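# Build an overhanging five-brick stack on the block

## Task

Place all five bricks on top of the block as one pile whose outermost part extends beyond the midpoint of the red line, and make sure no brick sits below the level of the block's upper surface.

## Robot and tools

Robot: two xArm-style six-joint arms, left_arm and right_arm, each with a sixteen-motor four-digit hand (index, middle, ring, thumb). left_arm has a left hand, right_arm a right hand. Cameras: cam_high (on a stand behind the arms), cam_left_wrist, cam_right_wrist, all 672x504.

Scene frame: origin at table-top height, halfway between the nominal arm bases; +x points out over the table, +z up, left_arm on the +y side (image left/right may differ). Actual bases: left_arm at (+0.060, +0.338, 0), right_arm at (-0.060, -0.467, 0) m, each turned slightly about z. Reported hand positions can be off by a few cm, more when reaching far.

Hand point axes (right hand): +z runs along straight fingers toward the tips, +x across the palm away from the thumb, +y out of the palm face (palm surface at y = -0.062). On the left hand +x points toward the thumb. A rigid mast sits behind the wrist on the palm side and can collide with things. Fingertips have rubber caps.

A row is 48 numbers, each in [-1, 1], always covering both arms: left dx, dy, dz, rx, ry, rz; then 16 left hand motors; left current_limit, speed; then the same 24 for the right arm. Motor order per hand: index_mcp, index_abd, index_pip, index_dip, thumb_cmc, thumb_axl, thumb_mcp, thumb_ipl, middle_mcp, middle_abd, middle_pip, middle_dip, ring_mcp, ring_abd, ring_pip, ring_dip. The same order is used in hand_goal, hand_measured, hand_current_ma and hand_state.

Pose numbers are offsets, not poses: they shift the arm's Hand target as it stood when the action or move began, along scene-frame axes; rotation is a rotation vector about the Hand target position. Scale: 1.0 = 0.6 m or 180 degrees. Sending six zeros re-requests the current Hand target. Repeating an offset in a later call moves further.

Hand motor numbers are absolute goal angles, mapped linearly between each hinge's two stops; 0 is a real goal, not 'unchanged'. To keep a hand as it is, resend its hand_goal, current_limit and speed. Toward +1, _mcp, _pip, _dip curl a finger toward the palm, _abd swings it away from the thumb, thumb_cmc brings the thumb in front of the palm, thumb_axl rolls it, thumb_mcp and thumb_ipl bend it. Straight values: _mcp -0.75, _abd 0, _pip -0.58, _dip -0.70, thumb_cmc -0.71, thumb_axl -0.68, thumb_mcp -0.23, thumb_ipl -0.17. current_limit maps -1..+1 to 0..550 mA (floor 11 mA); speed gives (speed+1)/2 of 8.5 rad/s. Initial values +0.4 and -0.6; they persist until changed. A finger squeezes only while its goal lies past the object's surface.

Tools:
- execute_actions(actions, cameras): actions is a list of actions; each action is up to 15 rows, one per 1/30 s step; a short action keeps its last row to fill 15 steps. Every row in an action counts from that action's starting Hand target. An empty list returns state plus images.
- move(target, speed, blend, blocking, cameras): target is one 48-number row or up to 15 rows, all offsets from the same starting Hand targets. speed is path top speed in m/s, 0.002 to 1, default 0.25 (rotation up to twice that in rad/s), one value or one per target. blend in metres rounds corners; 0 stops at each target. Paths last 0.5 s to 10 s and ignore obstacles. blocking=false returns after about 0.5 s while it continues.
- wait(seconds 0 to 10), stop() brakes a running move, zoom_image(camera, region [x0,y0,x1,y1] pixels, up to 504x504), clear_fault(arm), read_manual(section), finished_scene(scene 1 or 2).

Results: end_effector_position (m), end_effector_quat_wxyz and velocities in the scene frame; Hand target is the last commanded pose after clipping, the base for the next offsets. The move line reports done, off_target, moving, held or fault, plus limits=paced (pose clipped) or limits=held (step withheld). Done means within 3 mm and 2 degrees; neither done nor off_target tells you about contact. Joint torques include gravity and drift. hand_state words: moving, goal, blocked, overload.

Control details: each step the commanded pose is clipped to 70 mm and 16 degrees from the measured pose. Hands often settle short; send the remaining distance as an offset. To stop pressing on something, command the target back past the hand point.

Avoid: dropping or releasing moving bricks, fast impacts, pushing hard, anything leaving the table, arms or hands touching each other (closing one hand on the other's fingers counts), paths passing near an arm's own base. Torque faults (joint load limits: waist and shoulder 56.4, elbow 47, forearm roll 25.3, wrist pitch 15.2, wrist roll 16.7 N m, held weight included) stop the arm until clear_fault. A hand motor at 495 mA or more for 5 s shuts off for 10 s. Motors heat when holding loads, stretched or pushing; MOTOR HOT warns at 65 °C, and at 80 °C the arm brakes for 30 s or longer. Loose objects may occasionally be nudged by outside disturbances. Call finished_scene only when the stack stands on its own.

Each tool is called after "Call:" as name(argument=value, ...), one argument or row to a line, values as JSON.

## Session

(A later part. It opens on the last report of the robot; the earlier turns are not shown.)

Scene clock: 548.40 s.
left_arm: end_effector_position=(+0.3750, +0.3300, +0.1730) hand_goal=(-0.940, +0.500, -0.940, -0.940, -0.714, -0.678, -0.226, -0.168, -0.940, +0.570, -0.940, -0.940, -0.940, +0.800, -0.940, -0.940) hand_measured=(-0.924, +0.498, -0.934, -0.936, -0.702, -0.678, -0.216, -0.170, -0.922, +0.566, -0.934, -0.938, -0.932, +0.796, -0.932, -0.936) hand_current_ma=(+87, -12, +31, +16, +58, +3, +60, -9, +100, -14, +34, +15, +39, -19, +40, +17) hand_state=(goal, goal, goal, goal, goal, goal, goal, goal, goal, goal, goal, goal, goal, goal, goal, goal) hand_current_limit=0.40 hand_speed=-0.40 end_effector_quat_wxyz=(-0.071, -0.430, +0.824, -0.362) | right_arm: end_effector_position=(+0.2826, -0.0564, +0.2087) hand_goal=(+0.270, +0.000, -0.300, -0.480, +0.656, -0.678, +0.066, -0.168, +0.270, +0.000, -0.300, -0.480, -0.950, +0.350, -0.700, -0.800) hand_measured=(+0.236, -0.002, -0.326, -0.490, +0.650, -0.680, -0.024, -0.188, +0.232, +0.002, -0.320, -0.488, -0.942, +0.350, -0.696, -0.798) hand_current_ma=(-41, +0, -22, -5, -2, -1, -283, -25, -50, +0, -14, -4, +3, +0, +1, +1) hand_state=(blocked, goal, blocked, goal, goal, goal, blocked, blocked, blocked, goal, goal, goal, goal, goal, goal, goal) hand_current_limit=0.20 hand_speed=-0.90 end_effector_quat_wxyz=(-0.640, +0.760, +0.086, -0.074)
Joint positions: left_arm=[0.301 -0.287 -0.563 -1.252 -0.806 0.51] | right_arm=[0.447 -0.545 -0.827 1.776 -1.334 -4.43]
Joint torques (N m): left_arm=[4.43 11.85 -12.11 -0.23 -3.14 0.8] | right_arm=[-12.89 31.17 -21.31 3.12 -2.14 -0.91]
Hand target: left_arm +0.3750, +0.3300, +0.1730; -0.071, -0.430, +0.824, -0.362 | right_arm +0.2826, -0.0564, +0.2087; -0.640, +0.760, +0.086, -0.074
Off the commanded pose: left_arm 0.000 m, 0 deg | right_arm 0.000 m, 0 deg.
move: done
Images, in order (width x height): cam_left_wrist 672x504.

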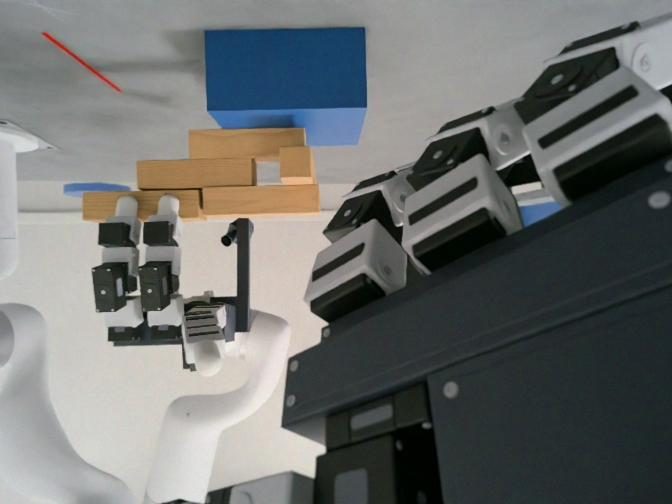

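Call:
move(
  target=[0,0,0,0,0,0,-0.94,0.5,-0.94,-0.94,-0.714,-0.678,-0.226,-0.168,-0.94,0.57,-0.94,-0.94,-0.94,0.8,-0.94,-0.94,0.4,-0.4,0,0,-0.0012,0,0,0,0.27,0,-0.3,-0.48,0.657,-0.678,0.067,-0.168,0.27,0,-0.3,-0.48,-0.95,0.35,-0.7,-0.8,0.2,-0.9],
  speed=0.02,
  cameras=["cam_left_wrist"],
)

Call:
zoom_image(
  camera="cam_left_wrist",
  region=[70, 120, 270, 230],
)

Scene clock: 550.63 s.
left_arm: end_effector_position=(+0.3750, +0.3300, +0.1730) hand_goal=(-0.940, +0.500, -0.940, -0.940, -0.714, -0.678, -0.226, -0.168, -0.940, +0.570, -0.940, -0.940, -0.940, +0.800, -0.940, -0.940) hand_measured=(-0.924, +0.498, -0.934, -0.936, -0.702, -0.678, -0.216, -0.170, -0.922, +0.566, -0.934, -0.938, -0.932, +0.796, -0.932, -0.936) hand_current_ma=(+87, -12, +31, +16, +58, +3, +60, -9, +100, -14, +34, +15, +39, -19, +40, +17) hand_state=(goal, goal, goal, goal, goal, goal, goal, goal, goal, goal, goal, goal, goal, goal, goal, goal) hand_current_limit=0.40 hand_speed=-0.40 end_effector_quat_wxyz=(-0.071, -0.430, +0.824, -0.362) | right_arm: end_effector_position=(+0.2826, -0.0564, +0.2080) hand_goal=(+0.270, +0.000, -0.300, -0.480, +0.656, -0.678, +0.066, -0.168, +0.270, +0.000, -0.300, -0.480, -0.950, +0.350, -0.700, -0.800) hand_measured=(+0.236, -0.002, -0.326, -0.490, +0.650, -0.680, -0.024, -0.188, +0.232, +0.002, -0.320, -0.488, -0.942, +0.350, -0.696, -0.798) hand_current_ma=(-41, +0, -22, -5, -2, -1, -283, -25, -50, +0, -14, -4, +3, +0, +1, +1) hand_state=(blocked, goal, blocked, goal, goal, goal, blocked, blocked, blocked, goal, goal, goal, goal, goal, goal, goal) hand_current_limit=0.20 hand_speed=-0.90 end_effector_quat_wxyz=(-0.640, +0.760, +0.086, -0.074)
Joint positions: left_arm=[0.301 -0.287 -0.563 -1.252 -0.806 0.51] | right_arm=[0.447 -0.547 -0.827 1.776 -1.334 -4.432]
Joint torques (N m): left_arm=[2.24 13.18 -11.81 -0.52 -3.38 0.87] | right_arm=[-12.71 31.18 -21 2.82 -2.19 -0.95]
Hand target: left_arm +0.3750, +0.3300, +0.1730; -0.071, -0.430, +0.824, -0.362 | right_arm +0.2826, -0.0564, +0.2080; -0.640, +0.760, +0.086, -0.074
Off the commanded pose: left_arm 0.000 m, 0 deg | right_arm 0.000 m, 0 deg.
move: done
Images, in order (width x height): cam_left_wrist 672x504.

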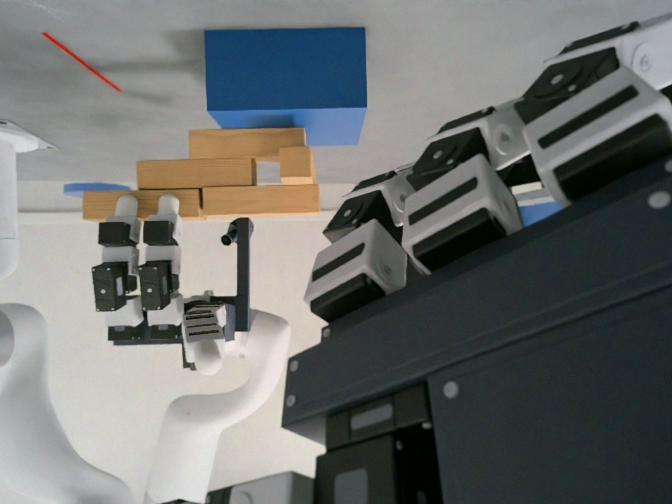

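Scaled by 2.520.

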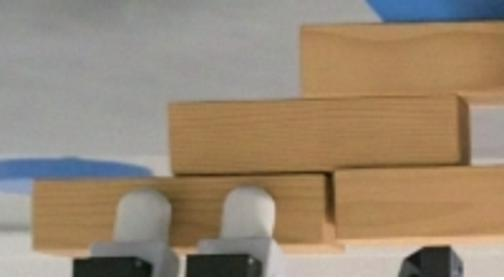

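Call:
move(
  target=[0,0,0,0,0,0,-0.94,0.5,-0.94,-0.94,-0.714,-0.678,-0.226,-0.168,-0.94,0.57,-0.94,-0.94,-0.94,0.8,-0.94,-0.94,0.4,-0.4,0,0,-0.0012,0,0,0,0.27,0,-0.3,-0.48,0.657,-0.678,0.067,-0.168,0.27,0,-0.3,-0.48,-0.95,0.35,-0.7,-0.8,0.2,-0.9],
  speed=0.02,
  cameras=["cam_left_wrist"],
)

Call:
zoom_image(
  camera="cam_left_wrist",
  region=[70, 120, 270, 230],
)

Scene clock: 553.17 s.
left_arm: end_effector_position=(+0.3750, +0.3300, +0.1730) hand_goal=(-0.940, +0.500, -0.940, -0.940, -0.714, -0.678, -0.226, -0.168, -0.940, +0.570, -0.940, -0.940, -0.940, +0.800, -0.940, -0.940) hand_measured=(-0.924, +0.498, -0.934, -0.936, -0.702, -0.678, -0.216, -0.170, -0.922, +0.566, -0.934, -0.938, -0.932, +0.796, -0.932, -0.936) hand_current_ma=(+87, -12, +31, +16, +58, +3, +60, -9, +100, -14, +34, +15, +39, -19, +40, +17) hand_state=(goal, goal, goal, goal, goal, goal, goal, goal, goal, goal, goal, goal, goal, goal, goal, goal) hand_current_limit=0.40 hand_speed=-0.40 end_effector_quat_wxyz=(-0.071, -0.430, +0.824, -0.362) | right_arm: end_effector_position=(+0.2826, -0.0564, +0.2073) hand_goal=(+0.270, +0.000, -0.300, -0.480, +0.656, -0.678, +0.066, -0.168, +0.270, +0.000, -0.300, -0.480, -0.950, +0.350, -0.700, -0.800) hand_measured=(+0.236, -0.002, -0.326, -0.490, +0.650, -0.680, -0.024, -0.188, +0.232, +0.002, -0.320, -0.488, -0.942, +0.350, -0.696, -0.798) hand_current_ma=(-41, +0, -22, -5, -2, -1, -283, -25, -50, +0, -14, -4, +3, +0, +1, +1) hand_state=(blocked, goal, blocked, goal, goal, goal, blocked, blocked, blocked, goal, goal, goal, goal, goal, goal, goal) hand_current_limit=0.20 hand_speed=-0.90 end_effector_quat_wxyz=(-0.640, +0.760, +0.086, -0.074)
Joint positions: left_arm=[0.301 -0.287 -0.563 -1.252 -0.806 0.51] | right_arm=[0.447 -0.549 -0.828 1.777 -1.334 -4.433]
Joint torques (N m): left_arm=[0.1 11.99 -11.79 -0.55 -3.35 0.87] | right_arm=[-12.2 30.93 -21.01 2.95 -2.23 -0.97]
Hand target: left_arm +0.3750, +0.3300, +0.1730; -0.071, -0.430, +0.824, -0.362 | right_arm +0.2826, -0.0564, +0.2073; -0.640, +0.760, +0.086, -0.074
Off the commanded pose: left_arm 0.000 m, 0 deg | right_arm 0.000 m, 0 deg.
move: done
Images, in order (width x height): cam_left_wrist 672x504.

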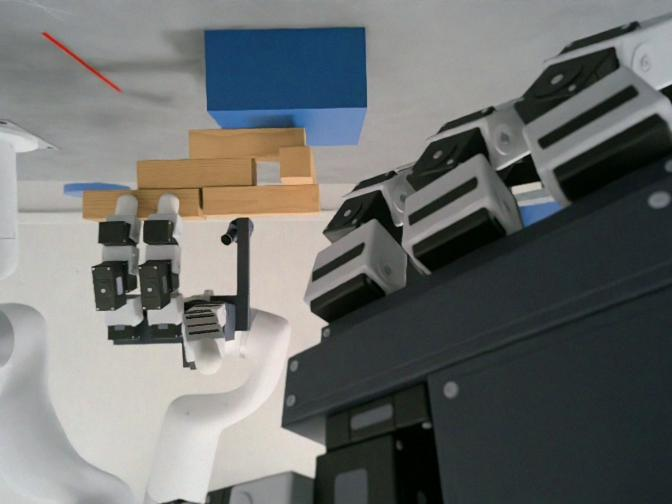

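Scaled by 2.520.

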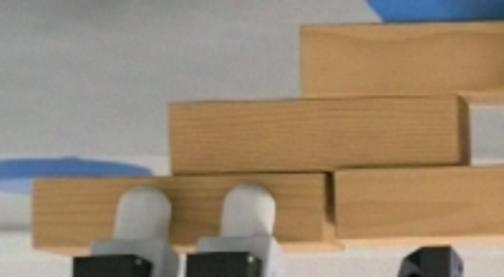

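Call:
move(
  target=[0,0,0,0,0,0,-0.94,0.5,-0.94,-0.94,-0.714,-0.678,-0.226,-0.168,-0.94,0.57,-0.94,-0.94,-0.94,0.8,-0.94,-0.94,0.4,-0.4,0,0,-0.0012,0,0,0,0.27,0,-0.3,-0.48,0.657,-0.678,0.067,-0.168,0.27,0,-0.3,-0.48,-0.95,0.35,-0.7,-0.8,0.2,-0.9],
  speed=0.02,
  cameras=["cam_left_wrist"],
)

Call:
zoom_image(
  camera="cam_left_wrist",
  region=[70, 160, 230, 230],
)

Scene clock: 557.37 s.
left_arm: end_effector_position=(+0.3750, +0.3300, +0.1730) hand_goal=(-0.940, +0.500, -0.940, -0.940, -0.714, -0.678, -0.226, -0.168, -0.940, +0.570, -0.940, -0.940, -0.940, +0.800, -0.940, -0.940) hand_measured=(-0.924, +0.498, -0.934, -0.936, -0.702, -0.678, -0.216, -0.170, -0.922, +0.566, -0.934, -0.938, -0.932, +0.796, -0.932, -0.936) hand_current_ma=(+87, -12, +31, +16, +58, +3, +60, -9, +100, -14, +34, +15, +39, -19, +40, +17) hand_state=(goal, goal, goal, goal, goal, goal, goal, goal, goal, goal, goal, goal, goal, goal, goal, goal) hand_current_limit=0.40 hand_speed=-0.40 end_effector_quat_wxyz=(-0.071, -0.430, +0.824, -0.362) | right_arm: end_effector_position=(+0.2826, -0.0564, +0.2066) hand_goal=(+0.270, +0.000, -0.300, -0.480, +0.656, -0.678, +0.066, -0.168, +0.270, +0.000, -0.300, -0.480, -0.950, +0.350, -0.700, -0.800) hand_measured=(+0.236, -0.002, -0.326, -0.490, +0.650, -0.680, -0.024, -0.188, +0.232, +0.002, -0.320, -0.488, -0.942, +0.350, -0.696, -0.798) hand_current_ma=(-41, +0, -22, -5, -2, -1, -283, -25, -50, +0, -14, -4, +3, +0, +1, +1) hand_state=(blocked, goal, blocked, goal, goal, goal, blocked, blocked, blocked, goal, goal, goal, goal, goal, goal, goal) hand_current_limit=0.20 hand_speed=-0.90 end_effector_quat_wxyz=(-0.640, +0.760, +0.086, -0.074)
Joint positions: left_arm=[0.301 -0.287 -0.563 -1.252 -0.806 0.51] | right_arm=[0.447 -0.55 -0.828 1.777 -1.335 -4.435]
Joint torques (N m): left_arm=[-3.07 11.98 -12.2 -0.66 -3.33 0.79] | right_arm=[-13.71 30.58 -20.61 2.72 -2.17 -0.93]
Hand target: left_arm +0.3750, +0.3300, +0.1730; -0.071, -0.430, +0.824, -0.362 | right_arm +0.2826, -0.0564, +0.2066; -0.640, +0.760, +0.086, -0.074
Off the commanded pose: left_arm 0.000 m, 0 deg | right_arm 0.000 m, 0 deg.
move: done
Images, in order (width x height): cam_left_wrist 672x504.

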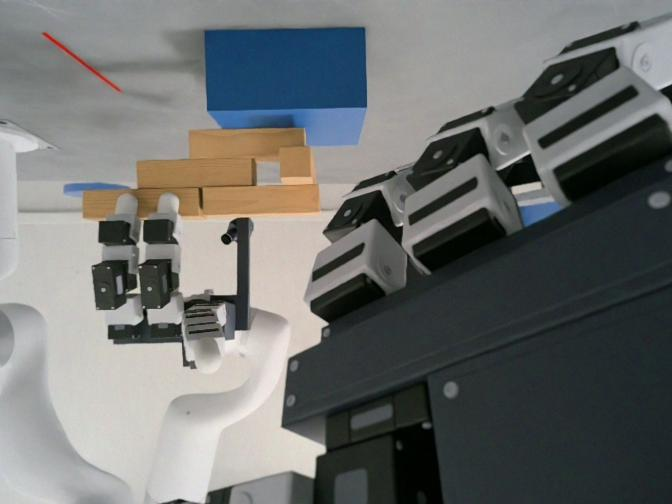

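Scaled by 3.150.

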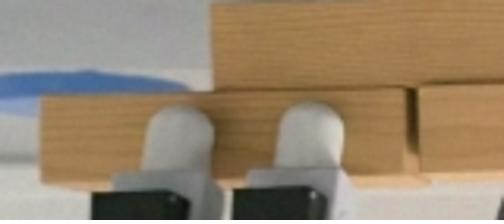

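Call:
move(
  target=[0,0,0,0,0,0,-0.94,0.5,-0.94,-0.94,-0.714,-0.678,-0.226,-0.168,-0.94,0.57,-0.94,-0.94,-0.94,0.8,-0.94,-0.94,0.4,-0.4,0,0,-0.001,0,0,0,0.27,0,-0.3,-0.48,0.657,-0.678,0.067,-0.168,0.27,0,-0.3,-0.48,-0.95,0.35,-0.7,-0.8,0.2,-0.9],
  speed=0.02,
  cameras=["cam_left_wrist"],
)

Call:
zoom_image(
  camera="cam_left_wrist",
  region=[70, 160, 230, 230],
)

Scene clock: 559.70 s.
left_arm: end_effector_position=(+0.3750, +0.3300, +0.1730) hand_goal=(-0.940, +0.500, -0.940, -0.940, -0.714, -0.678, -0.226, -0.168, -0.940, +0.570, -0.940, -0.940, -0.940, +0.800, -0.940, -0.940) hand_measured=(-0.924, +0.498, -0.934, -0.936, -0.702, -0.678, -0.216, -0.170, -0.922, +0.566, -0.934, -0.938, -0.932, +0.796, -0.932, -0.936) hand_current_ma=(+87, -12, +31, +16, +58, +3, +60, -9, +100, -14, +34, +15, +39, -19, +40, +17) hand_state=(goal, goal, goal, goal, goal, goal, goal, goal, goal, goal, goal, goal, goal, goal, goal, goal) hand_current_limit=0.40 hand_speed=-0.40 end_effector_quat_wxyz=(-0.071, -0.430, +0.824, -0.362) | right_arm: end_effector_position=(+0.2826, -0.0564, +0.2060) hand_goal=(+0.270, +0.000, -0.300, -0.480, +0.656, -0.678, +0.066, -0.168, +0.270, +0.000, -0.300, -0.480, -0.950, +0.350, -0.700, -0.800) hand_measured=(+0.236, -0.004, -0.326, -0.490, +0.650, -0.680, -0.024, -0.188, +0.232, +0.002, -0.320, -0.488, -0.942, +0.350, -0.696, -0.798) hand_current_ma=(-41, -1, -22, -5, -2, -1, -283, -25, -50, +0, -14, -4, +3, +0, +1, +1) hand_state=(blocked, goal, blocked, goal, goal, goal, blocked, blocked, blocked, goal, goal, goal, goal, goal, goal, goal) hand_current_limit=0.20 hand_speed=-0.90 end_effector_quat_wxyz=(-0.640, +0.760, +0.086, -0.074)
Joint positions: left_arm=[0.301 -0.287 -0.563 -1.252 -0.806 0.51] | right_arm=[0.447 -0.552 -0.828 1.777 -1.335 -4.436]
Joint torques (N m): left_arm=[-5.11 12.51 -12.19 -0.69 -3.36 0.8] | right_arm=[-12.83 31.17 -20.95 2.81 -1.97 -1.04]
Hand target: left_arm +0.3750, +0.3300, +0.1730; -0.071, -0.430, +0.824, -0.362 | right_arm +0.2826, -0.0564, +0.2060; -0.640, +0.760, +0.086, -0.074
Off the commanded pose: left_arm 0.000 m, 0 deg | right_arm 0.000 m, 0 deg.
move: done
Images, in order (width x height): cam_left_wrist 672x504.

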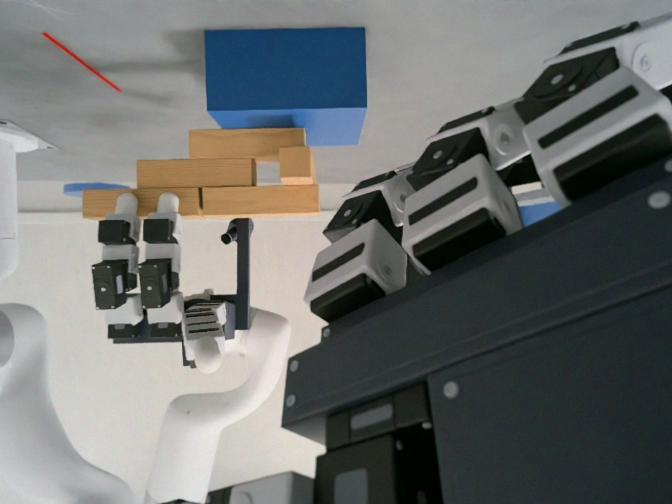

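Scaled by 3.150.

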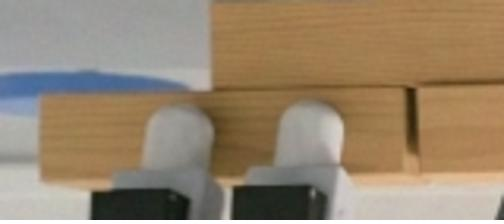

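Call:
move(
  target=[
    [0,0,0,0,0,0,-0.94,0.5,-0.94,-0.94,-0.714,-0.678,-0.226,-0.168,-0.94,0.57,-0.94,-0.94,-0.94,0.8,-0.94,-0.94,0.4,-0.4,0,0,-0.0003,0,0,0,0.25,0,-0.3,-0.48,0.657,-0.678,0.0,-0.168,0.248,0,-0.3,-0.48,-0.95,0.35,-0.7,-0.8,0.2,-0.95],
    [0,0,0,0,0,0,-0.94,0.5,-0.94,-0.94,-0.714,-0.678,-0.226,-0.168,-0.94,0.57,-0.94,-0.94,-0.94,0.8,-0.94,-0.94,0.4,-0.4,0,0,-0.0003,0,0,0,0.243,0,-0.3,-0.48,0.657,-0.678,-0.025,-0.168,0.24,0,-0.3,-0.48,-0.95,0.35,-0.7,-0.8,0.2,-0.96],
    [0,0,0,0,0,0,-0.94,0.5,-0.94,-0.94,-0.714,-0.678,-0.226,-0.168,-0.94,0.57,-0.94,-0.94,-0.94,0.8,-0.94,-0.94,0.4,-0.4,0,0,-0.0003,0,0,0,0.235,0,-0.3,-0.48,0.657,-0.678,-0.045,-0.168,0.232,0,-0.3,-0.48,-0.95,0.35,-0.7,-0.8,0.2,-0.96],
  ],
  speed=0.02,
  cameras=["cam_left_wrist"],
)

Call:
zoom_image(
  camera="cam_left_wrist",
  region=[70, 120, 270, 230],
)

Scene clock: 563.93 s.
left_arm: end_effector_position=(+0.3750, +0.3300, +0.1730) hand_goal=(-0.940, +0.500, -0.940, -0.940, -0.714, -0.678, -0.226, -0.168, -0.940, +0.570, -0.940, -0.940, -0.940, +0.800, -0.940, -0.940) hand_measured=(-0.924, +0.498, -0.934, -0.936, -0.702, -0.678, -0.216, -0.170, -0.922, +0.566, -0.934, -0.938, -0.932, +0.796, -0.932, -0.936) hand_current_ma=(+87, -12, +31, +16, +58, +3, +60, -9, +100, -14, +34, +15, +39, -19, +40, +17) hand_state=(goal, goal, goal, goal, goal, goal, goal, goal, goal, goal, goal, goal, goal, goal, goal, goal) hand_current_limit=0.40 hand_speed=-0.40 end_effector_quat_wxyz=(-0.071, -0.430, +0.824, -0.362) | right_arm: end_effector_position=(+0.2826, -0.0564, +0.2058) hand_goal=(+0.234, +0.000, -0.300, -0.480, +0.656, -0.678, -0.046, -0.168, +0.232, +0.000, -0.300, -0.480, -0.950, +0.350, -0.700, -0.800) hand_measured=(+0.230, -0.004, -0.310, -0.486, +0.650, -0.680, -0.048, -0.176, +0.228, +0.002, -0.308, -0.484, -0.942, +0.350, -0.696, -0.798) hand_current_ma=(-1, -1, -5, -2, -2, -1, -1, -4, -1, +0, -3, -1, +3, +0, +1, +1) hand_state=(goal, goal, goal, goal, goal, goal, goal, goal, goal, goal, goal, goal, goal, goal, goal, goal) hand_current_limit=0.20 hand_speed=-0.96 end_effector_quat_wxyz=(-0.640, +0.760, +0.086, -0.074)
Joint positions: left_arm=[0.301 -0.287 -0.563 -1.252 -0.806 0.51] | right_arm=[0.447 -0.552 -0.828 1.778 -1.335 -4.436]
Joint torques (N m): left_arm=[-7.69 12.61 -12.12 -0.6 -3.43 0.81] | right_arm=[-12.41 31.76 -20.17 2.74 -2.05 -0.53]
Hand target: left_arm +0.3750, +0.3300, +0.1730; -0.071, -0.430, +0.824, -0.362 | right_arm +0.2826, -0.0564, +0.2058; -0.640, +0.760, +0.086, -0.074
Off the commanded pose: left_arm 0.000 m, 0 deg | right_arm 0.000 m, 0 deg.
move: done
Images, in order (width x height): cam_left_wrist 672x504.

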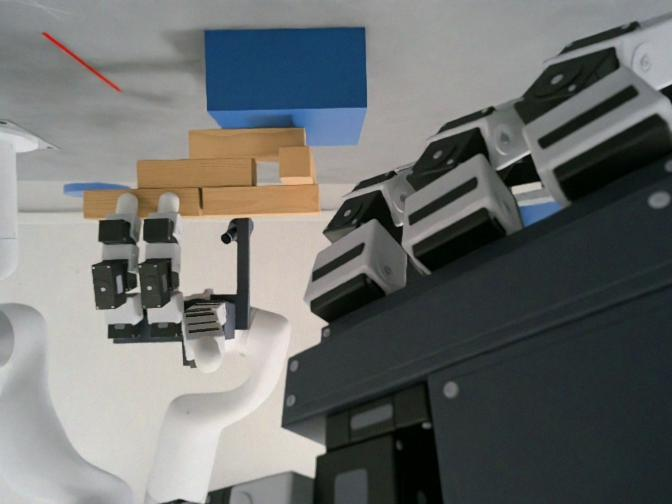

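Scaled by 2.520.

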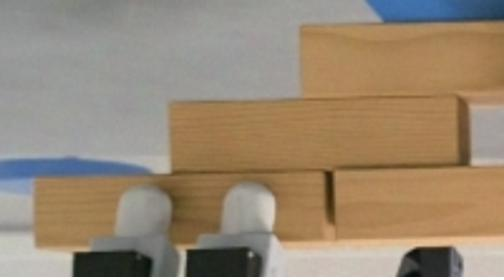

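Call:
move(
  target=[
    [0,0,0,0,0,0,-0.94,0.5,-0.94,-0.94,-0.714,-0.678,-0.226,-0.168,-0.94,0.57,-0.94,-0.94,-0.94,0.8,-0.94,-0.94,0.4,-0.4,0,0,0,0,0,0,0.222,0,-0.3,-0.48,0.657,-0.678,-0.065,-0.168,0.22,0,-0.3,-0.48,-0.95,0.35,-0.7,-0.8,0.2,-0.96],
    [0,0,0,0,0,0,-0.94,0.5,-0.94,-0.94,-0.714,-0.678,-0.226,-0.168,-0.94,0.57,-0.94,-0.94,-0.94,0.8,-0.94,-0.94,0.4,-0.4,0,0,0,0,0,0,0.19,0,-0.3,-0.48,0.657,-0.678,-0.12,-0.168,0.19,0,-0.3,-0.48,-0.95,0.35,-0.7,-0.8,0.3,-0.94],
  ],
  speed=0.02,
  cameras=["cam_left_wrist"],
)

Call:
zoom_image(
  camera="cam_left_wrist",
  region=[70, 120, 270, 230],
)

Scene clock: 569.27 s.
left_arm: end_effector_position=(+0.3750, +0.3300, +0.1730) hand_goal=(-0.940, +0.500, -0.940, -0.940, -0.714, -0.678, -0.226, -0.168, -0.940, +0.570, -0.940, -0.940, -0.940, +0.800, -0.940, -0.940) hand_measured=(-0.924, +0.498, -0.934, -0.936, -0.702, -0.678, -0.216, -0.170, -0.922, +0.566, -0.934, -0.938, -0.932, +0.796, -0.932, -0.936) hand_current_ma=(+87, -12, +31, +16, +58, +3, +60, -9, +100, -14, +34, +15, +39, -19, +40, +17) hand_state=(goal, goal, goal, goal, goal, goal, goal, goal, goal, goal, goal, goal, goal, goal, goal, goal) hand_current_limit=0.40 hand_speed=-0.40 end_effector_quat_wxyz=(-0.071, -0.430, +0.824, -0.362) | right_arm: end_effector_position=(+0.2826, -0.0564, +0.2058) hand_goal=(+0.190, +0.000, -0.300, -0.480, +0.656, -0.678, -0.120, -0.168, +0.190, +0.000, -0.300, -0.480, -0.950, +0.350, -0.700, -0.800) hand_measured=(+0.196, -0.004, -0.304, -0.482, +0.652, -0.680, -0.118, -0.170, +0.196, -0.002, -0.302, -0.482, -0.942, +0.350, -0.696, -0.798) hand_current_ma=(+3, -1, -1, -1, -1, -1, +1, -1, +3, +0, -1, -1, +3, +0, +1, +1) hand_state=(goal, goal, goal, goal, goal, goal, goal, goal, goal, goal, goal, goal, goal, goal, goal, goal) hand_current_limit=0.30 hand_speed=-0.94 end_effector_quat_wxyz=(-0.640, +0.760, +0.086, -0.074)
Joint positions: left_arm=[0.301 -0.287 -0.563 -1.252 -0.806 0.51] | right_arm=[0.447 -0.552 -0.828 1.778 -1.335 -4.436]
Joint torques (N m): left_arm=[-8.5 12.16 -11.73 -0.44 -3.37 0.77] | right_arm=[-11.01 37.72 -17.35 1.6 -1.8 0.76]
Hand target: left_arm +0.3750, +0.3300, +0.1730; -0.071, -0.430, +0.824, -0.362 | right_arm +0.2826, -0.0564, +0.2058; -0.640, +0.760, +0.086, -0.074
Off the commanded pose: left_arm 0.000 m, 0 deg | right_arm 0.000 m, 0 deg.
move: done
Images, in order (width x height): cam_left_wrist 672x504.

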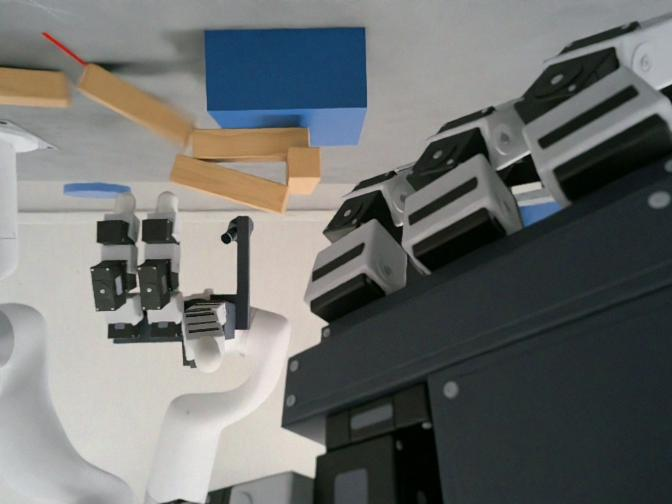

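Scaled by 2.520.

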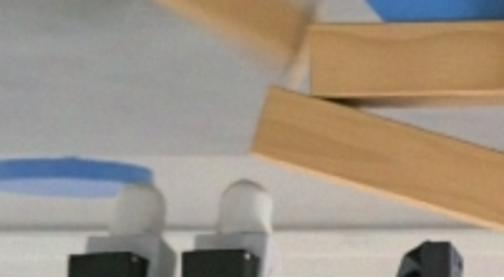

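Call:
execute_actions(
  actions=[],
)

Call:
zoom_image(
  camera="cam_high",
  region=[210, 170, 370, 320],
)

Call:
zoom_image(
  camera="cam_left_wrist",
  region=[0, 20, 380, 240],
)

Scene clock: 575.90 s.
left_arm: end_effector_position=(+0.3750, +0.3300, +0.1730) hand_goal=(-0.940, +0.500, -0.940, -0.940, -0.714, -0.678, -0.226, -0.168, -0.940, +0.570, -0.940, -0.940, -0.940, +0.800, -0.940, -0.940) hand_measured=(-0.924, +0.498, -0.934, -0.936, -0.702, -0.678, -0.216, -0.170, -0.922, +0.566, -0.934, -0.938, -0.932, +0.796, -0.932, -0.936) hand_current_ma=(+87, -12, +31, +16, +58, +3, +60, -9, +100, -14, +34, +15, +39, -19, +40, +17) hand_state=(goal, goal, goal, goal, goal, goal, goal, goal, goal, goal, goal, goal, goal, goal, goal, goal) hand_current_limit=0.40 hand_speed=-0.40 end_effector_quat_wxyz=(-0.071, -0.430, +0.824, -0.362) | right_arm: end_effector_position=(+0.2826, -0.0564, +0.2058) hand_goal=(+0.190, +0.000, -0.300, -0.480, +0.656, -0.678, -0.120, -0.168, +0.190, +0.000, -0.300, -0.480, -0.950, +0.350, -0.700, -0.800) hand_measured=(+0.196, -0.004, -0.304, -0.482, +0.652, -0.680, -0.118, -0.170, +0.196, -0.002, -0.302, -0.482, -0.942, +0.350, -0.696, -0.798) hand_current_ma=(+3, -1, -1, -1, -1, -1, +1, -1, +3, +0, -1, -1, +3, +0, +1, +1) hand_state=(goal, goal, goal, goal, goal, goal, goal, goal, goal, goal, goal, goal, goal, goal, goal, goal) hand_current_limit=0.30 hand_speed=-0.94 end_effector_quat_wxyz=(-0.640, +0.760, +0.086, -0.074)
Joint positions: left_arm=[0.301 -0.287 -0.563 -1.252 -0.806 0.51] | right_arm=[0.447 -0.552 -0.828 1.778 -1.335 -4.436]
Joint velocities: within noise
Joint torques (N m): left_arm=[-8.29 11.18 -12.27 -0.54 -3.31 0.81] | right_arm=[-5.25 41.61 -15.79 1.19 0.09 -0.43]
Hand target: left_arm +0.3750, +0.3300, +0.1730; -0.071, -0.430, +0.824, -0.362 | right_arm +0.2826, -0.0564, +0.2058; -0.640, +0.760, +0.086, -0.074
Off the commanded pose: left_arm 0.000 m, 0 deg | right_arm 0.000 m, 0 deg.

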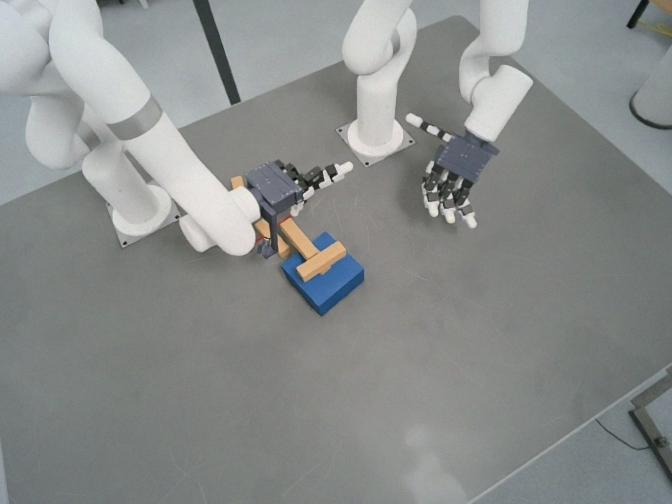

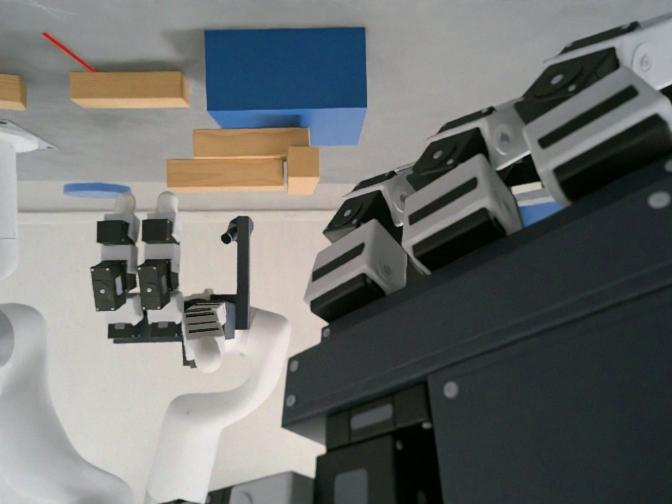

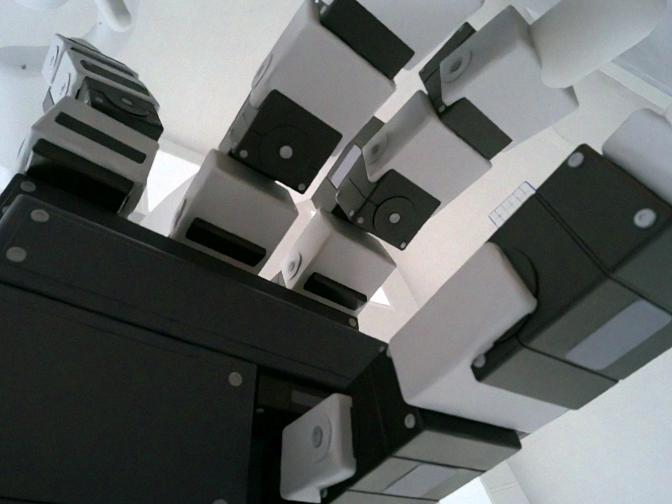

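Scaled by 3.150.

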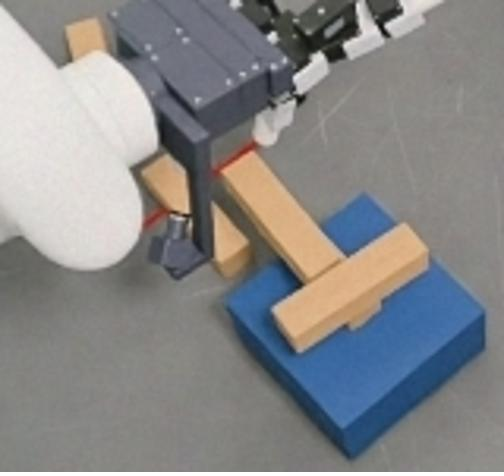

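Scaled by 1.326.

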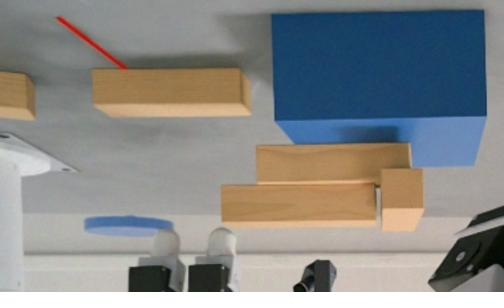

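Call:
move(
  target=[
    [0,0,0,0,0,0,-0.94,0.5,-0.94,-0.94,-0.714,-0.678,-0.226,-0.168,-0.94,0.57,-0.94,-0.94,-0.94,0.8,-0.94,-0.94,0.4,-0.4,0,0,0.0487,0,0,0,0.12,0,-0.3,-0.48,0.657,-0.678,-0.2,-0.168,0.08,0,-0.3,-0.48,-0.95,0.35,-0.7,-0.8,0.4,-0.85],
    [0,0,0,0,0,0,-0.94,0.5,-0.94,-0.94,-0.714,-0.678,-0.226,-0.168,-0.94,0.57,-0.94,-0.94,-0.94,0.8,-0.94,-0.94,0.4,-0.4,0.1142,0.0277,0.0153,0,0,-0.0167,0.12,0,-0.3,-0.48,0.657,-0.678,-0.2,-0.168,0.08,0,-0.3,-0.48,-0.95,0.35,-0.7,-0.8,0.4,-0.85],
  ],
  speed=[0.08,0.1],
  blend=[0.01,0],
  cameras=["all"],
)

Call:
zoom_image(
  camera="cam_high",
  region=[210, 170, 370, 320],
)

Call:
zoom_image(
  camera="cam_left_wrist",
  region=[120, 110, 340, 270],
)

Scene clock: 608.70 s.
left_arm: end_effector_position=(+0.3750, +0.3300, +0.1730) hand_goal=(-0.940, +0.500, -0.940, -0.940, -0.714, -0.678, -0.226, -0.168, -0.940, +0.570, -0.940, -0.940, -0.940, +0.800, -0.940, -0.940) hand_measured=(-0.924, +0.498, -0.934, -0.936, -0.702, -0.678, -0.216, -0.170, -0.922, +0.566, -0.934, -0.938, -0.932, +0.796, -0.932, -0.936) hand_current_ma=(+87, -12, +31, +16, +58, +3, +60, -9, +100, -14, +34, +15, +39, -19, +40, +17) hand_state=(goal, goal, goal, goal, goal, goal, goal, goal, goal, goal, goal, goal, goal, goal, goal, goal) hand_current_limit=0.40 hand_speed=-0.40 end_effector_quat_wxyz=(-0.071, -0.430, +0.824, -0.362) | right_arm: end_effector_position=(+0.3511, -0.0398, +0.2150) hand_goal=(+0.120, +0.000, -0.300, -0.480, +0.656, -0.678, -0.200, -0.168, +0.080, +0.000, -0.300, -0.480, -0.950, +0.350, -0.700, -0.800) hand_measured=(+0.128, -0.004, -0.302, -0.482, +0.654, -0.680, -0.196, -0.170, +0.088, -0.002, -0.302, -0.482, -0.942, +0.350, -0.696, -0.798) hand_current_ma=(+4, -1, -1, -1, -1, -1, +1, -1, +4, +0, +0, -1, +3, +0, +1, +1) hand_state=(goal, goal, goal, goal, goal, goal, goal, goal, goal, goal, goal, goal, goal, goal, goal, goal) hand_current_limit=0.40 hand_speed=-0.85 end_effector_quat_wxyz=(-0.642, +0.762, +0.066, -0.057)
Joint positions: left_arm=[0.301 -0.287 -0.563 -1.252 -0.806 0.51] | right_arm=[0.417 -0.629 -0.998 1.776 -1.309 -4.344]
Joint torques (N m): left_arm=[-8.77 12.39 -11.84 -0.53 -3.39 0.81] | right_arm=[-13.17 34.59 -22.05 3.13 0.19 1.14]
Hand target: left_arm +0.3750, +0.3300, +0.1730; -0.071, -0.430, +0.824, -0.362 | right_arm +0.3511, -0.0398, +0.2150; -0.642, +0.762, +0.066, -0.057
Off the commanded pose: left_arm 0.000 m, 0 deg | right_arm 0.000 m, 0 deg.
move: done

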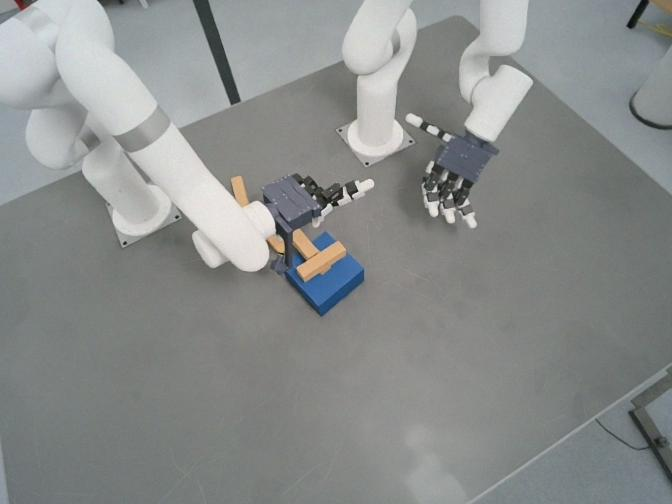

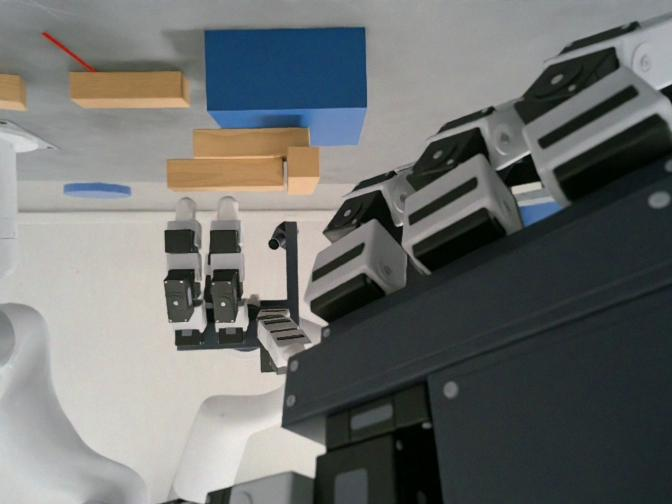

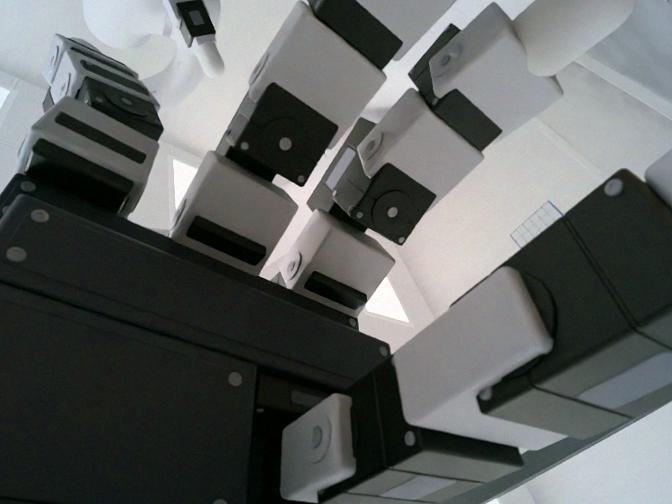

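Scaled by 3.150.

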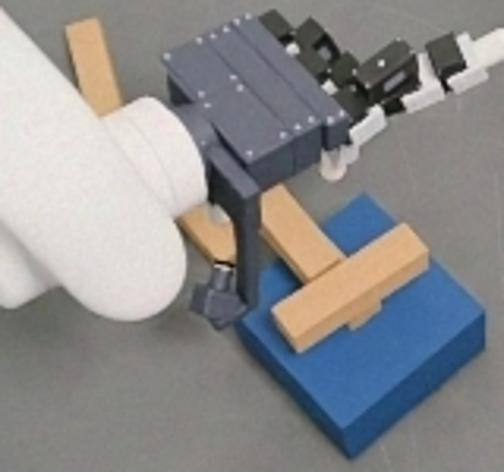

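Scaled by 2.291.

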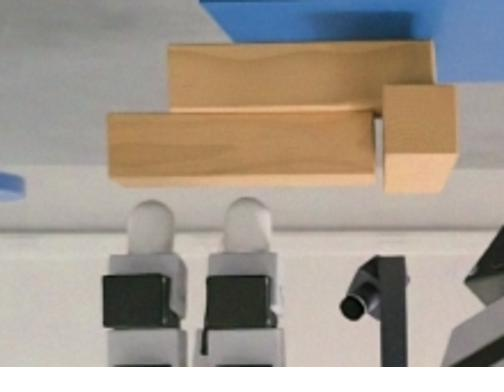

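Call:
move(
  target=[0,0,0,0,0,0,-0.94,0.5,-0.94,-0.94,-0.714,-0.678,-0.226,-0.168,-0.94,0.57,-0.94,-0.94,-0.94,0.8,-0.94,-0.94,0.4,-0.4,0.018,0.0035,-0.01,0,0,-0.0278,0.14,0,-0.3,-0.48,0.657,-0.678,-0.16,-0.168,0.12,0,-0.3,-0.48,-0.95,0.35,-0.7,-0.8,0.4,-0.85],
  speed=0.06,
  cameras=["cam_high","cam_left_wrist"],
)

Call:
zoom_image(
  camera="cam_high",
  region=[260, 210, 350, 300],
)

Call:
zoom_image(
  camera="cam_left_wrist",
  region=[120, 110, 340, 270],
)

Scene clock: 614.43 s.
left_arm: end_effector_position=(+0.3750, +0.3300, +0.1730) hand_goal=(-0.940, +0.500, -0.940, -0.940, -0.714, -0.678, -0.226, -0.168, -0.940, +0.570, -0.940, -0.940, -0.940, +0.800, -0.940, -0.940) hand_measured=(-0.924, +0.498, -0.934, -0.936, -0.702, -0.678, -0.216, -0.170, -0.922, +0.566, -0.934, -0.938, -0.932, +0.796, -0.932, -0.936) hand_current_ma=(+87, -12, +31, +16, +58, +3, +60, -9, +100, -14, +34, +15, +39, -19, +40, +17) hand_state=(goal, goal, goal, goal, goal, goal, goal, goal, goal, goal, goal, goal, goal, goal, goal, goal) hand_current_limit=0.40 hand_speed=-0.40 end_effector_quat_wxyz=(-0.071, -0.430, +0.824, -0.362) | right_arm: end_effector_position=(+0.3619, -0.0377, +0.2090) hand_goal=(+0.140, +0.000, -0.300, -0.480, +0.656, -0.678, -0.160, -0.168, +0.120, +0.000, -0.300, -0.480, -0.950, +0.350, -0.700, -0.800) hand_measured=(+0.140, -0.004, -0.302, -0.482, +0.654, -0.680, -0.162, -0.170, +0.120, -0.002, -0.302, -0.482, -0.942, +0.350, -0.696, -0.798) hand_current_ma=(+0, -1, -1, -1, -1, -1, +0, +0, +0, +0, +0, +0, +3, +0, +1, +1) hand_state=(goal, goal, goal, goal, goal, goal, goal, goal, goal, goal, goal, goal, goal, goal, goal, goal) hand_current_limit=0.40 hand_speed=-0.85 end_effector_quat_wxyz=(-0.643, +0.764, +0.033, -0.029)
Joint positions: left_arm=[0.301 -0.287 -0.563 -1.252 -0.806 0.51] | right_arm=[0.419 -0.629 -0.978 1.867 -1.284 -4.372]
Joint torques (N m): left_arm=[-8 13 -12.2 -0.51 -3.42 0.81] | right_arm=[16.16 35.18 -11.05 2.89 0.1 -0.92]
Hand target: left_arm +0.3750, +0.3300, +0.1730; -0.071, -0.430, +0.824, -0.362 | right_arm +0.3619, -0.0377, +0.2090; -0.643, +0.764, +0.033, -0.029
Off the commanded pose: left_arm 0.000 m, 0 deg | right_arm 0.000 m, 0 deg.
move: done
Images, in order (width x height): cam_high 672x504, cam_left_wrist 672x504.

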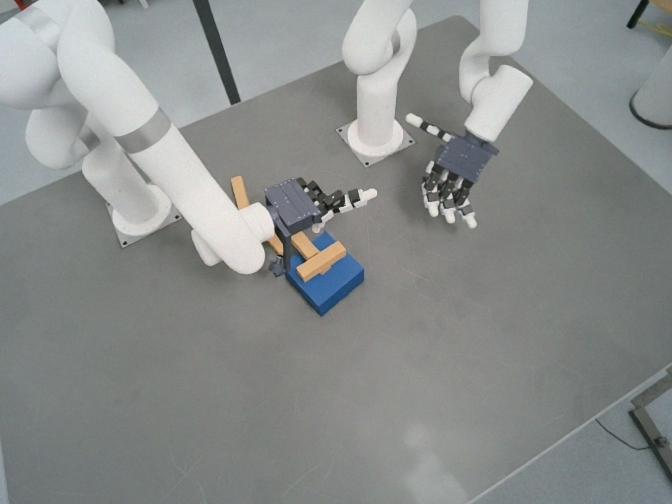

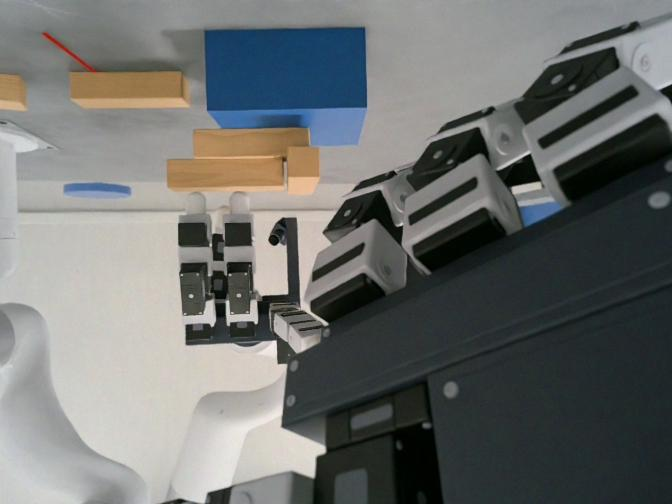

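Scaled by 5.600.

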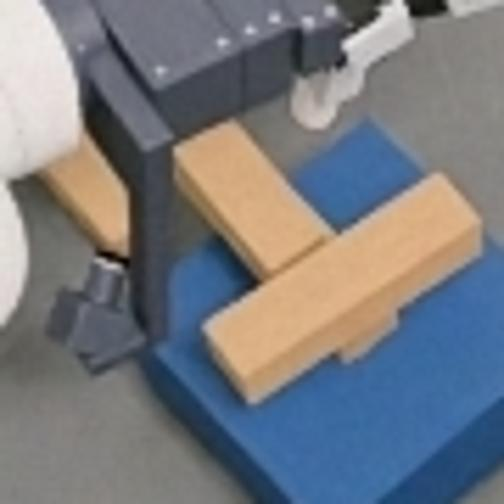

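Scaled by 2.291.

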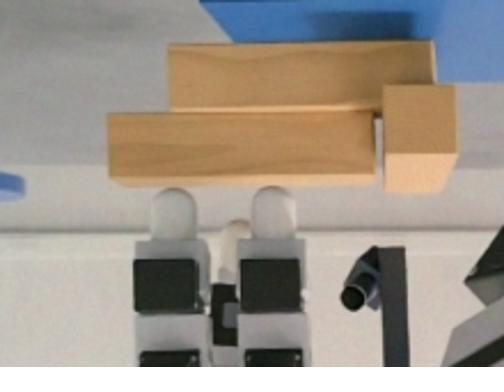

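Call:
move(
  target=[0,0,0,0,0,0,-0.94,0.5,-0.94,-0.94,-0.714,-0.678,-0.226,-0.168,-0.94,0.57,-0.94,-0.94,-0.94,0.8,-0.94,-0.94,0.4,-0.4,0,0,-0.105,0,0,0,0.14,0,-0.3,-0.48,0.657,-0.678,-0.16,-0.168,0.12,0,-0.3,-0.48,-0.95,0.35,-0.7,-0.8,0.4,-0.85],
  speed=0.05,
  cameras=["cam_high","cam_left_wrist"],
)

Call:
zoom_image(
  camera="cam_high",
  region=[260, 210, 350, 300],
)

Call:
zoom_image(
  camera="cam_left_wrist",
  region=[120, 110, 340, 270],
)

Scene clock: 619.20 s.
left_arm: end_effector_position=(+0.3750, +0.3300, +0.1730) hand_goal=(-0.940, +0.500, -0.940, -0.940, -0.714, -0.678, -0.226, -0.168, -0.940, +0.570, -0.940, -0.940, -0.940, +0.800, -0.940, -0.940) hand_measured=(-0.924, +0.498, -0.934, -0.936, -0.702, -0.678, -0.216, -0.170, -0.922, +0.566, -0.934, -0.938, -0.932, +0.796, -0.932, -0.936) hand_current_ma=(+87, -12, +31, +16, +58, +3, +60, -9, +100, -14, +34, +15, +39, -19, +40, +17) hand_state=(goal, goal, goal, goal, goal, goal, goal, goal, goal, goal, goal, goal, goal, goal, goal, goal) hand_current_limit=0.40 hand_speed=-0.40 end_effector_quat_wxyz=(-0.071, -0.430, +0.824, -0.362) | right_arm: end_effector_position=(+0.3619, -0.0377, +0.1460) hand_goal=(+0.140, +0.000, -0.300, -0.480, +0.656, -0.678, -0.160, -0.168, +0.120, +0.000, -0.300, -0.480, -0.950, +0.350, -0.700, -0.800) hand_measured=(+0.140, -0.004, -0.302, -0.482, +0.654, -0.680, -0.162, -0.170, +0.120, -0.002, -0.302, -0.482, -0.942, +0.350, -0.696, -0.798) hand_current_ma=(+0, -1, -1, -1, -1, -1, +0, +0, +0, +0, +0, +0, +3, +0, +1, +1) hand_state=(goal, goal, goal, goal, goal, goal, goal, goal, goal, goal, goal, goal, goal, goal, goal, goal) hand_current_limit=0.40 hand_speed=-0.85 end_effector_quat_wxyz=(-0.643, +0.764, +0.033, -0.029)
Joint positions: left_arm=[0.301 -0.287 -0.563 -1.252 -0.806 0.51] | right_arm=[0.419 -0.764 -1.002 1.896 -1.318 -4.481]
Joint torques (N m): left_arm=[-8.92 12.76 -11.86 -0.56 -3.39 0.82] | right_arm=[9.03 37.94 -19.85 2.51 -2.16 -0.97]
Hand target: left_arm +0.3750, +0.3300, +0.1730; -0.071, -0.430, +0.824, -0.362 | right_arm +0.3619, -0.0377, +0.1460; -0.643, +0.764, +0.033, -0.029
Off the commanded pose: left_arm 0.000 m, 0 deg | right_arm 0.000 m, 0 deg.
move: done
Images, in order (width x height): cam_high 672x504, cam_left_wrist 672x504.

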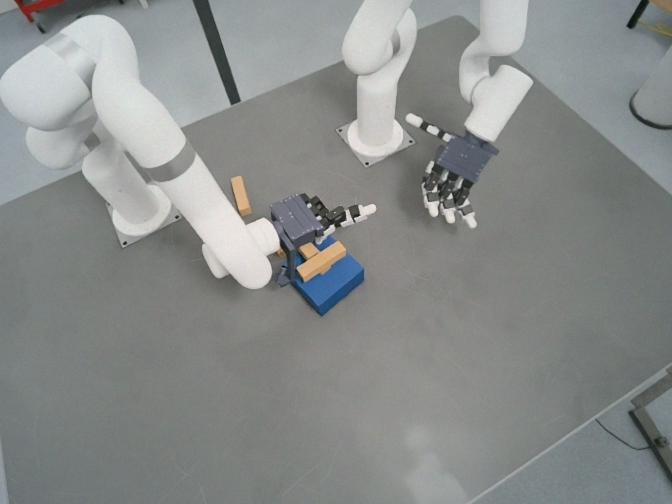

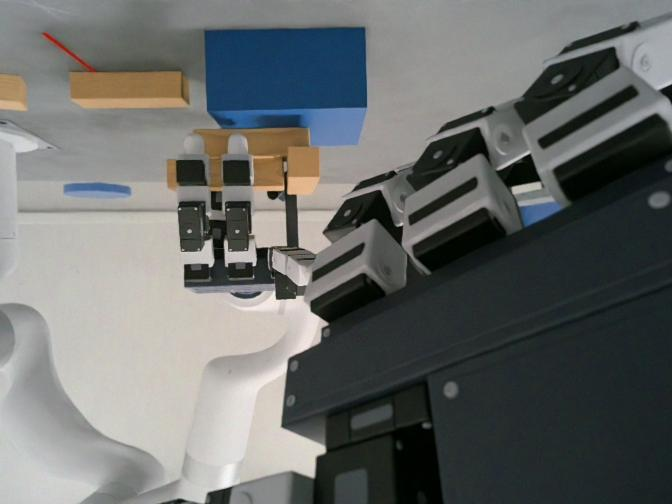

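Scaled by 5.600.

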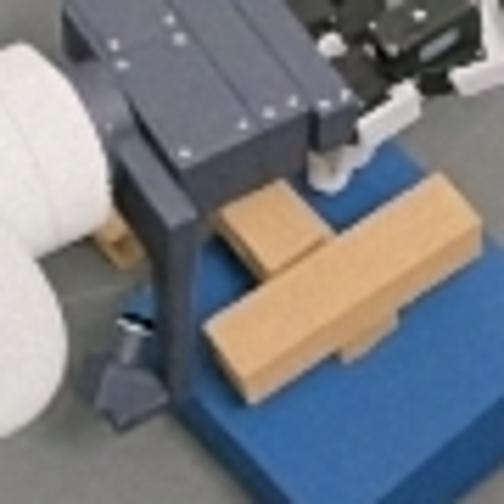

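Scaled by 2.291.

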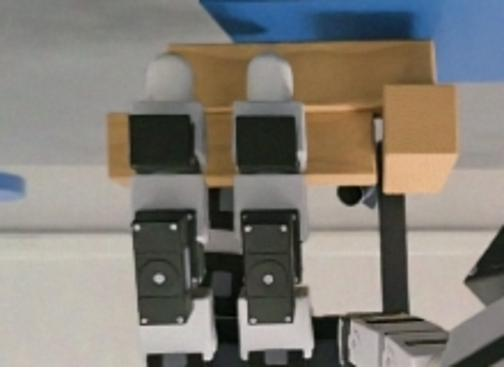

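Call:
move(
  target=[
    [0,0,0,0,0,0,-0.94,0.5,-0.94,-0.94,-0.714,-0.678,-0.226,-0.168,-0.94,0.57,-0.94,-0.94,-0.94,0.8,-0.94,-0.94,0.4,-0.4,0,0,-0.005,0,0,0,0.19,0,-0.3,-0.48,0.657,-0.678,-0.09,-0.168,0.17,0,-0.3,-0.48,-0.95,0.35,-0.7,-0.8,0.2,-0.9],
    [0,0,0,0,0,0,-0.94,0.5,-0.94,-0.94,-0.714,-0.678,-0.226,-0.168,-0.94,0.57,-0.94,-0.94,-0.94,0.8,-0.94,-0.94,0.4,-0.4,0,0,-0.005,0,0,0,0.3,0,-0.3,-0.48,0.657,-0.678,0.03,-0.168,0.24,0,-0.3,-0.48,-0.95,0.35,-0.7,-0.8,0.1,-0.94],
  ],
  speed=0.03,
  cameras=["cam_high","cam_left_wrist"],
)

Call:
zoom_image(
  camera="cam_left_wrist",
  region=[120, 110, 340, 270],
)

Call:
zoom_image(
  camera="cam_high",
  region=[260, 210, 350, 300],
)

Scene clock: 623.80 s.
left_arm: end_effector_position=(+0.3750, +0.3300, +0.1730) hand_goal=(-0.940, +0.500, -0.940, -0.940, -0.714, -0.678, -0.226, -0.168, -0.940, +0.570, -0.940, -0.940, -0.940, +0.800, -0.940, -0.940) hand_measured=(-0.924, +0.498, -0.934, -0.936, -0.702, -0.678, -0.216, -0.170, -0.922, +0.566, -0.934, -0.938, -0.932, +0.796, -0.932, -0.936) hand_current_ma=(+87, -12, +31, +16, +58, +3, +60, -9, +100, -14, +34, +15, +39, -19, +40, +17) hand_state=(goal, goal, goal, goal, goal, goal, goal, goal, goal, goal, goal, goal, goal, goal, goal, goal) hand_current_limit=0.40 hand_speed=-0.40 end_effector_quat_wxyz=(-0.071, -0.430, +0.824, -0.362) | right_arm: end_effector_position=(+0.3619, -0.0377, +0.1430) hand_goal=(+0.300, +0.000, -0.300, -0.480, +0.656, -0.678, +0.030, -0.168, +0.240, +0.000, -0.300, -0.480, -0.950, +0.350, -0.700, -0.800) hand_measured=(+0.254, -0.002, -0.312, -0.484, +0.654, -0.680, -0.044, -0.182, +0.208, -0.002, -0.308, -0.484, -0.942, +0.350, -0.696, -0.798) hand_current_ma=(-69, -1, -6, -1, +0, -1, -202, -14, -36, +0, -3, -1, +3, +0, +1, +1) hand_state=(blocked, goal, goal, goal, goal, goal, blocked, goal, blocked, goal, goal, goal, goal, goal, goal, goal) hand_current_limit=0.10 hand_speed=-0.94 end_effector_quat_wxyz=(-0.643, +0.764, +0.033, -0.029)
Joint positions: left_arm=[0.301 -0.287 -0.563 -1.252 -0.806 0.51] | right_arm=[0.419 -0.77 -1.004 1.897 -1.319 -4.486]
Joint torques (N m): left_arm=[-8.33 12.21 -12.34 -0.65 -3.4 0.84] | right_arm=[9.4 39.26 -19.72 2.42 -1.98 -0.87]
Hand target: left_arm +0.3750, +0.3300, +0.1730; -0.071, -0.430, +0.824, -0.362 | right_arm +0.3619, -0.0377, +0.1430; -0.643, +0.764, +0.033, -0.029
Off the commanded pose: left_arm 0.000 m, 0 deg | right_arm 0.000 m, 0 deg.
move: done
Images, in order (width x height): cam_high 672x504, cam_left_wrist 672x504.

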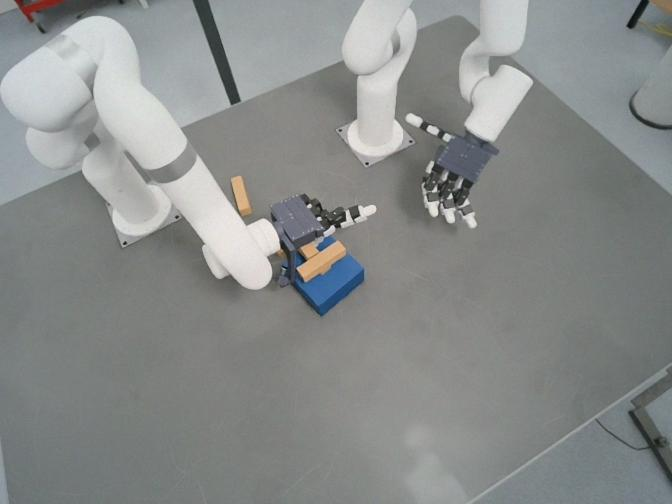

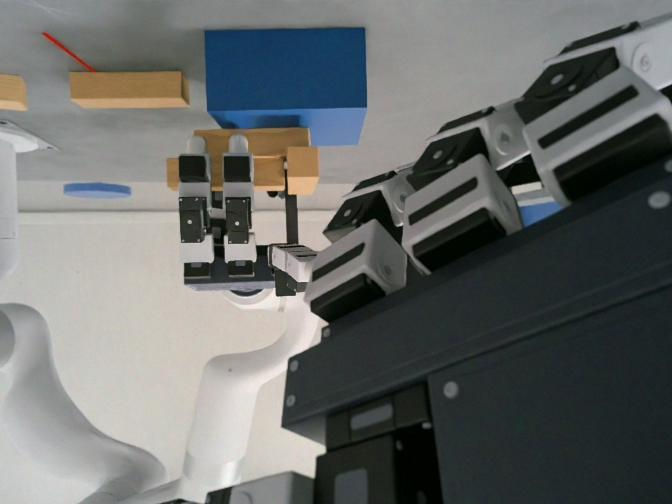

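Scaled by 2.291.

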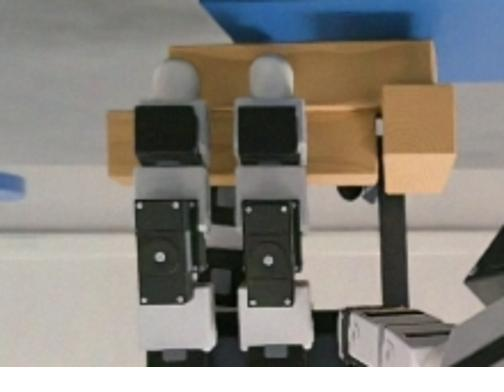

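Scaled by 5.600.

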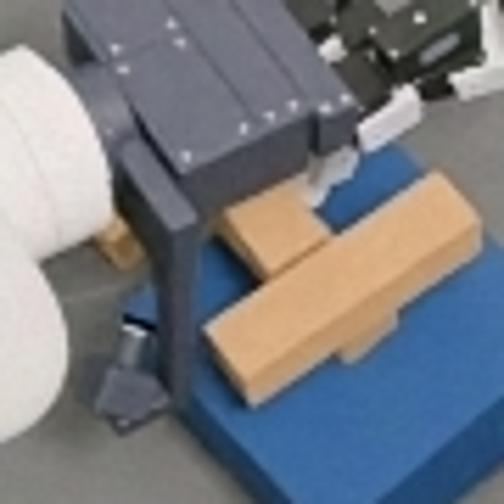

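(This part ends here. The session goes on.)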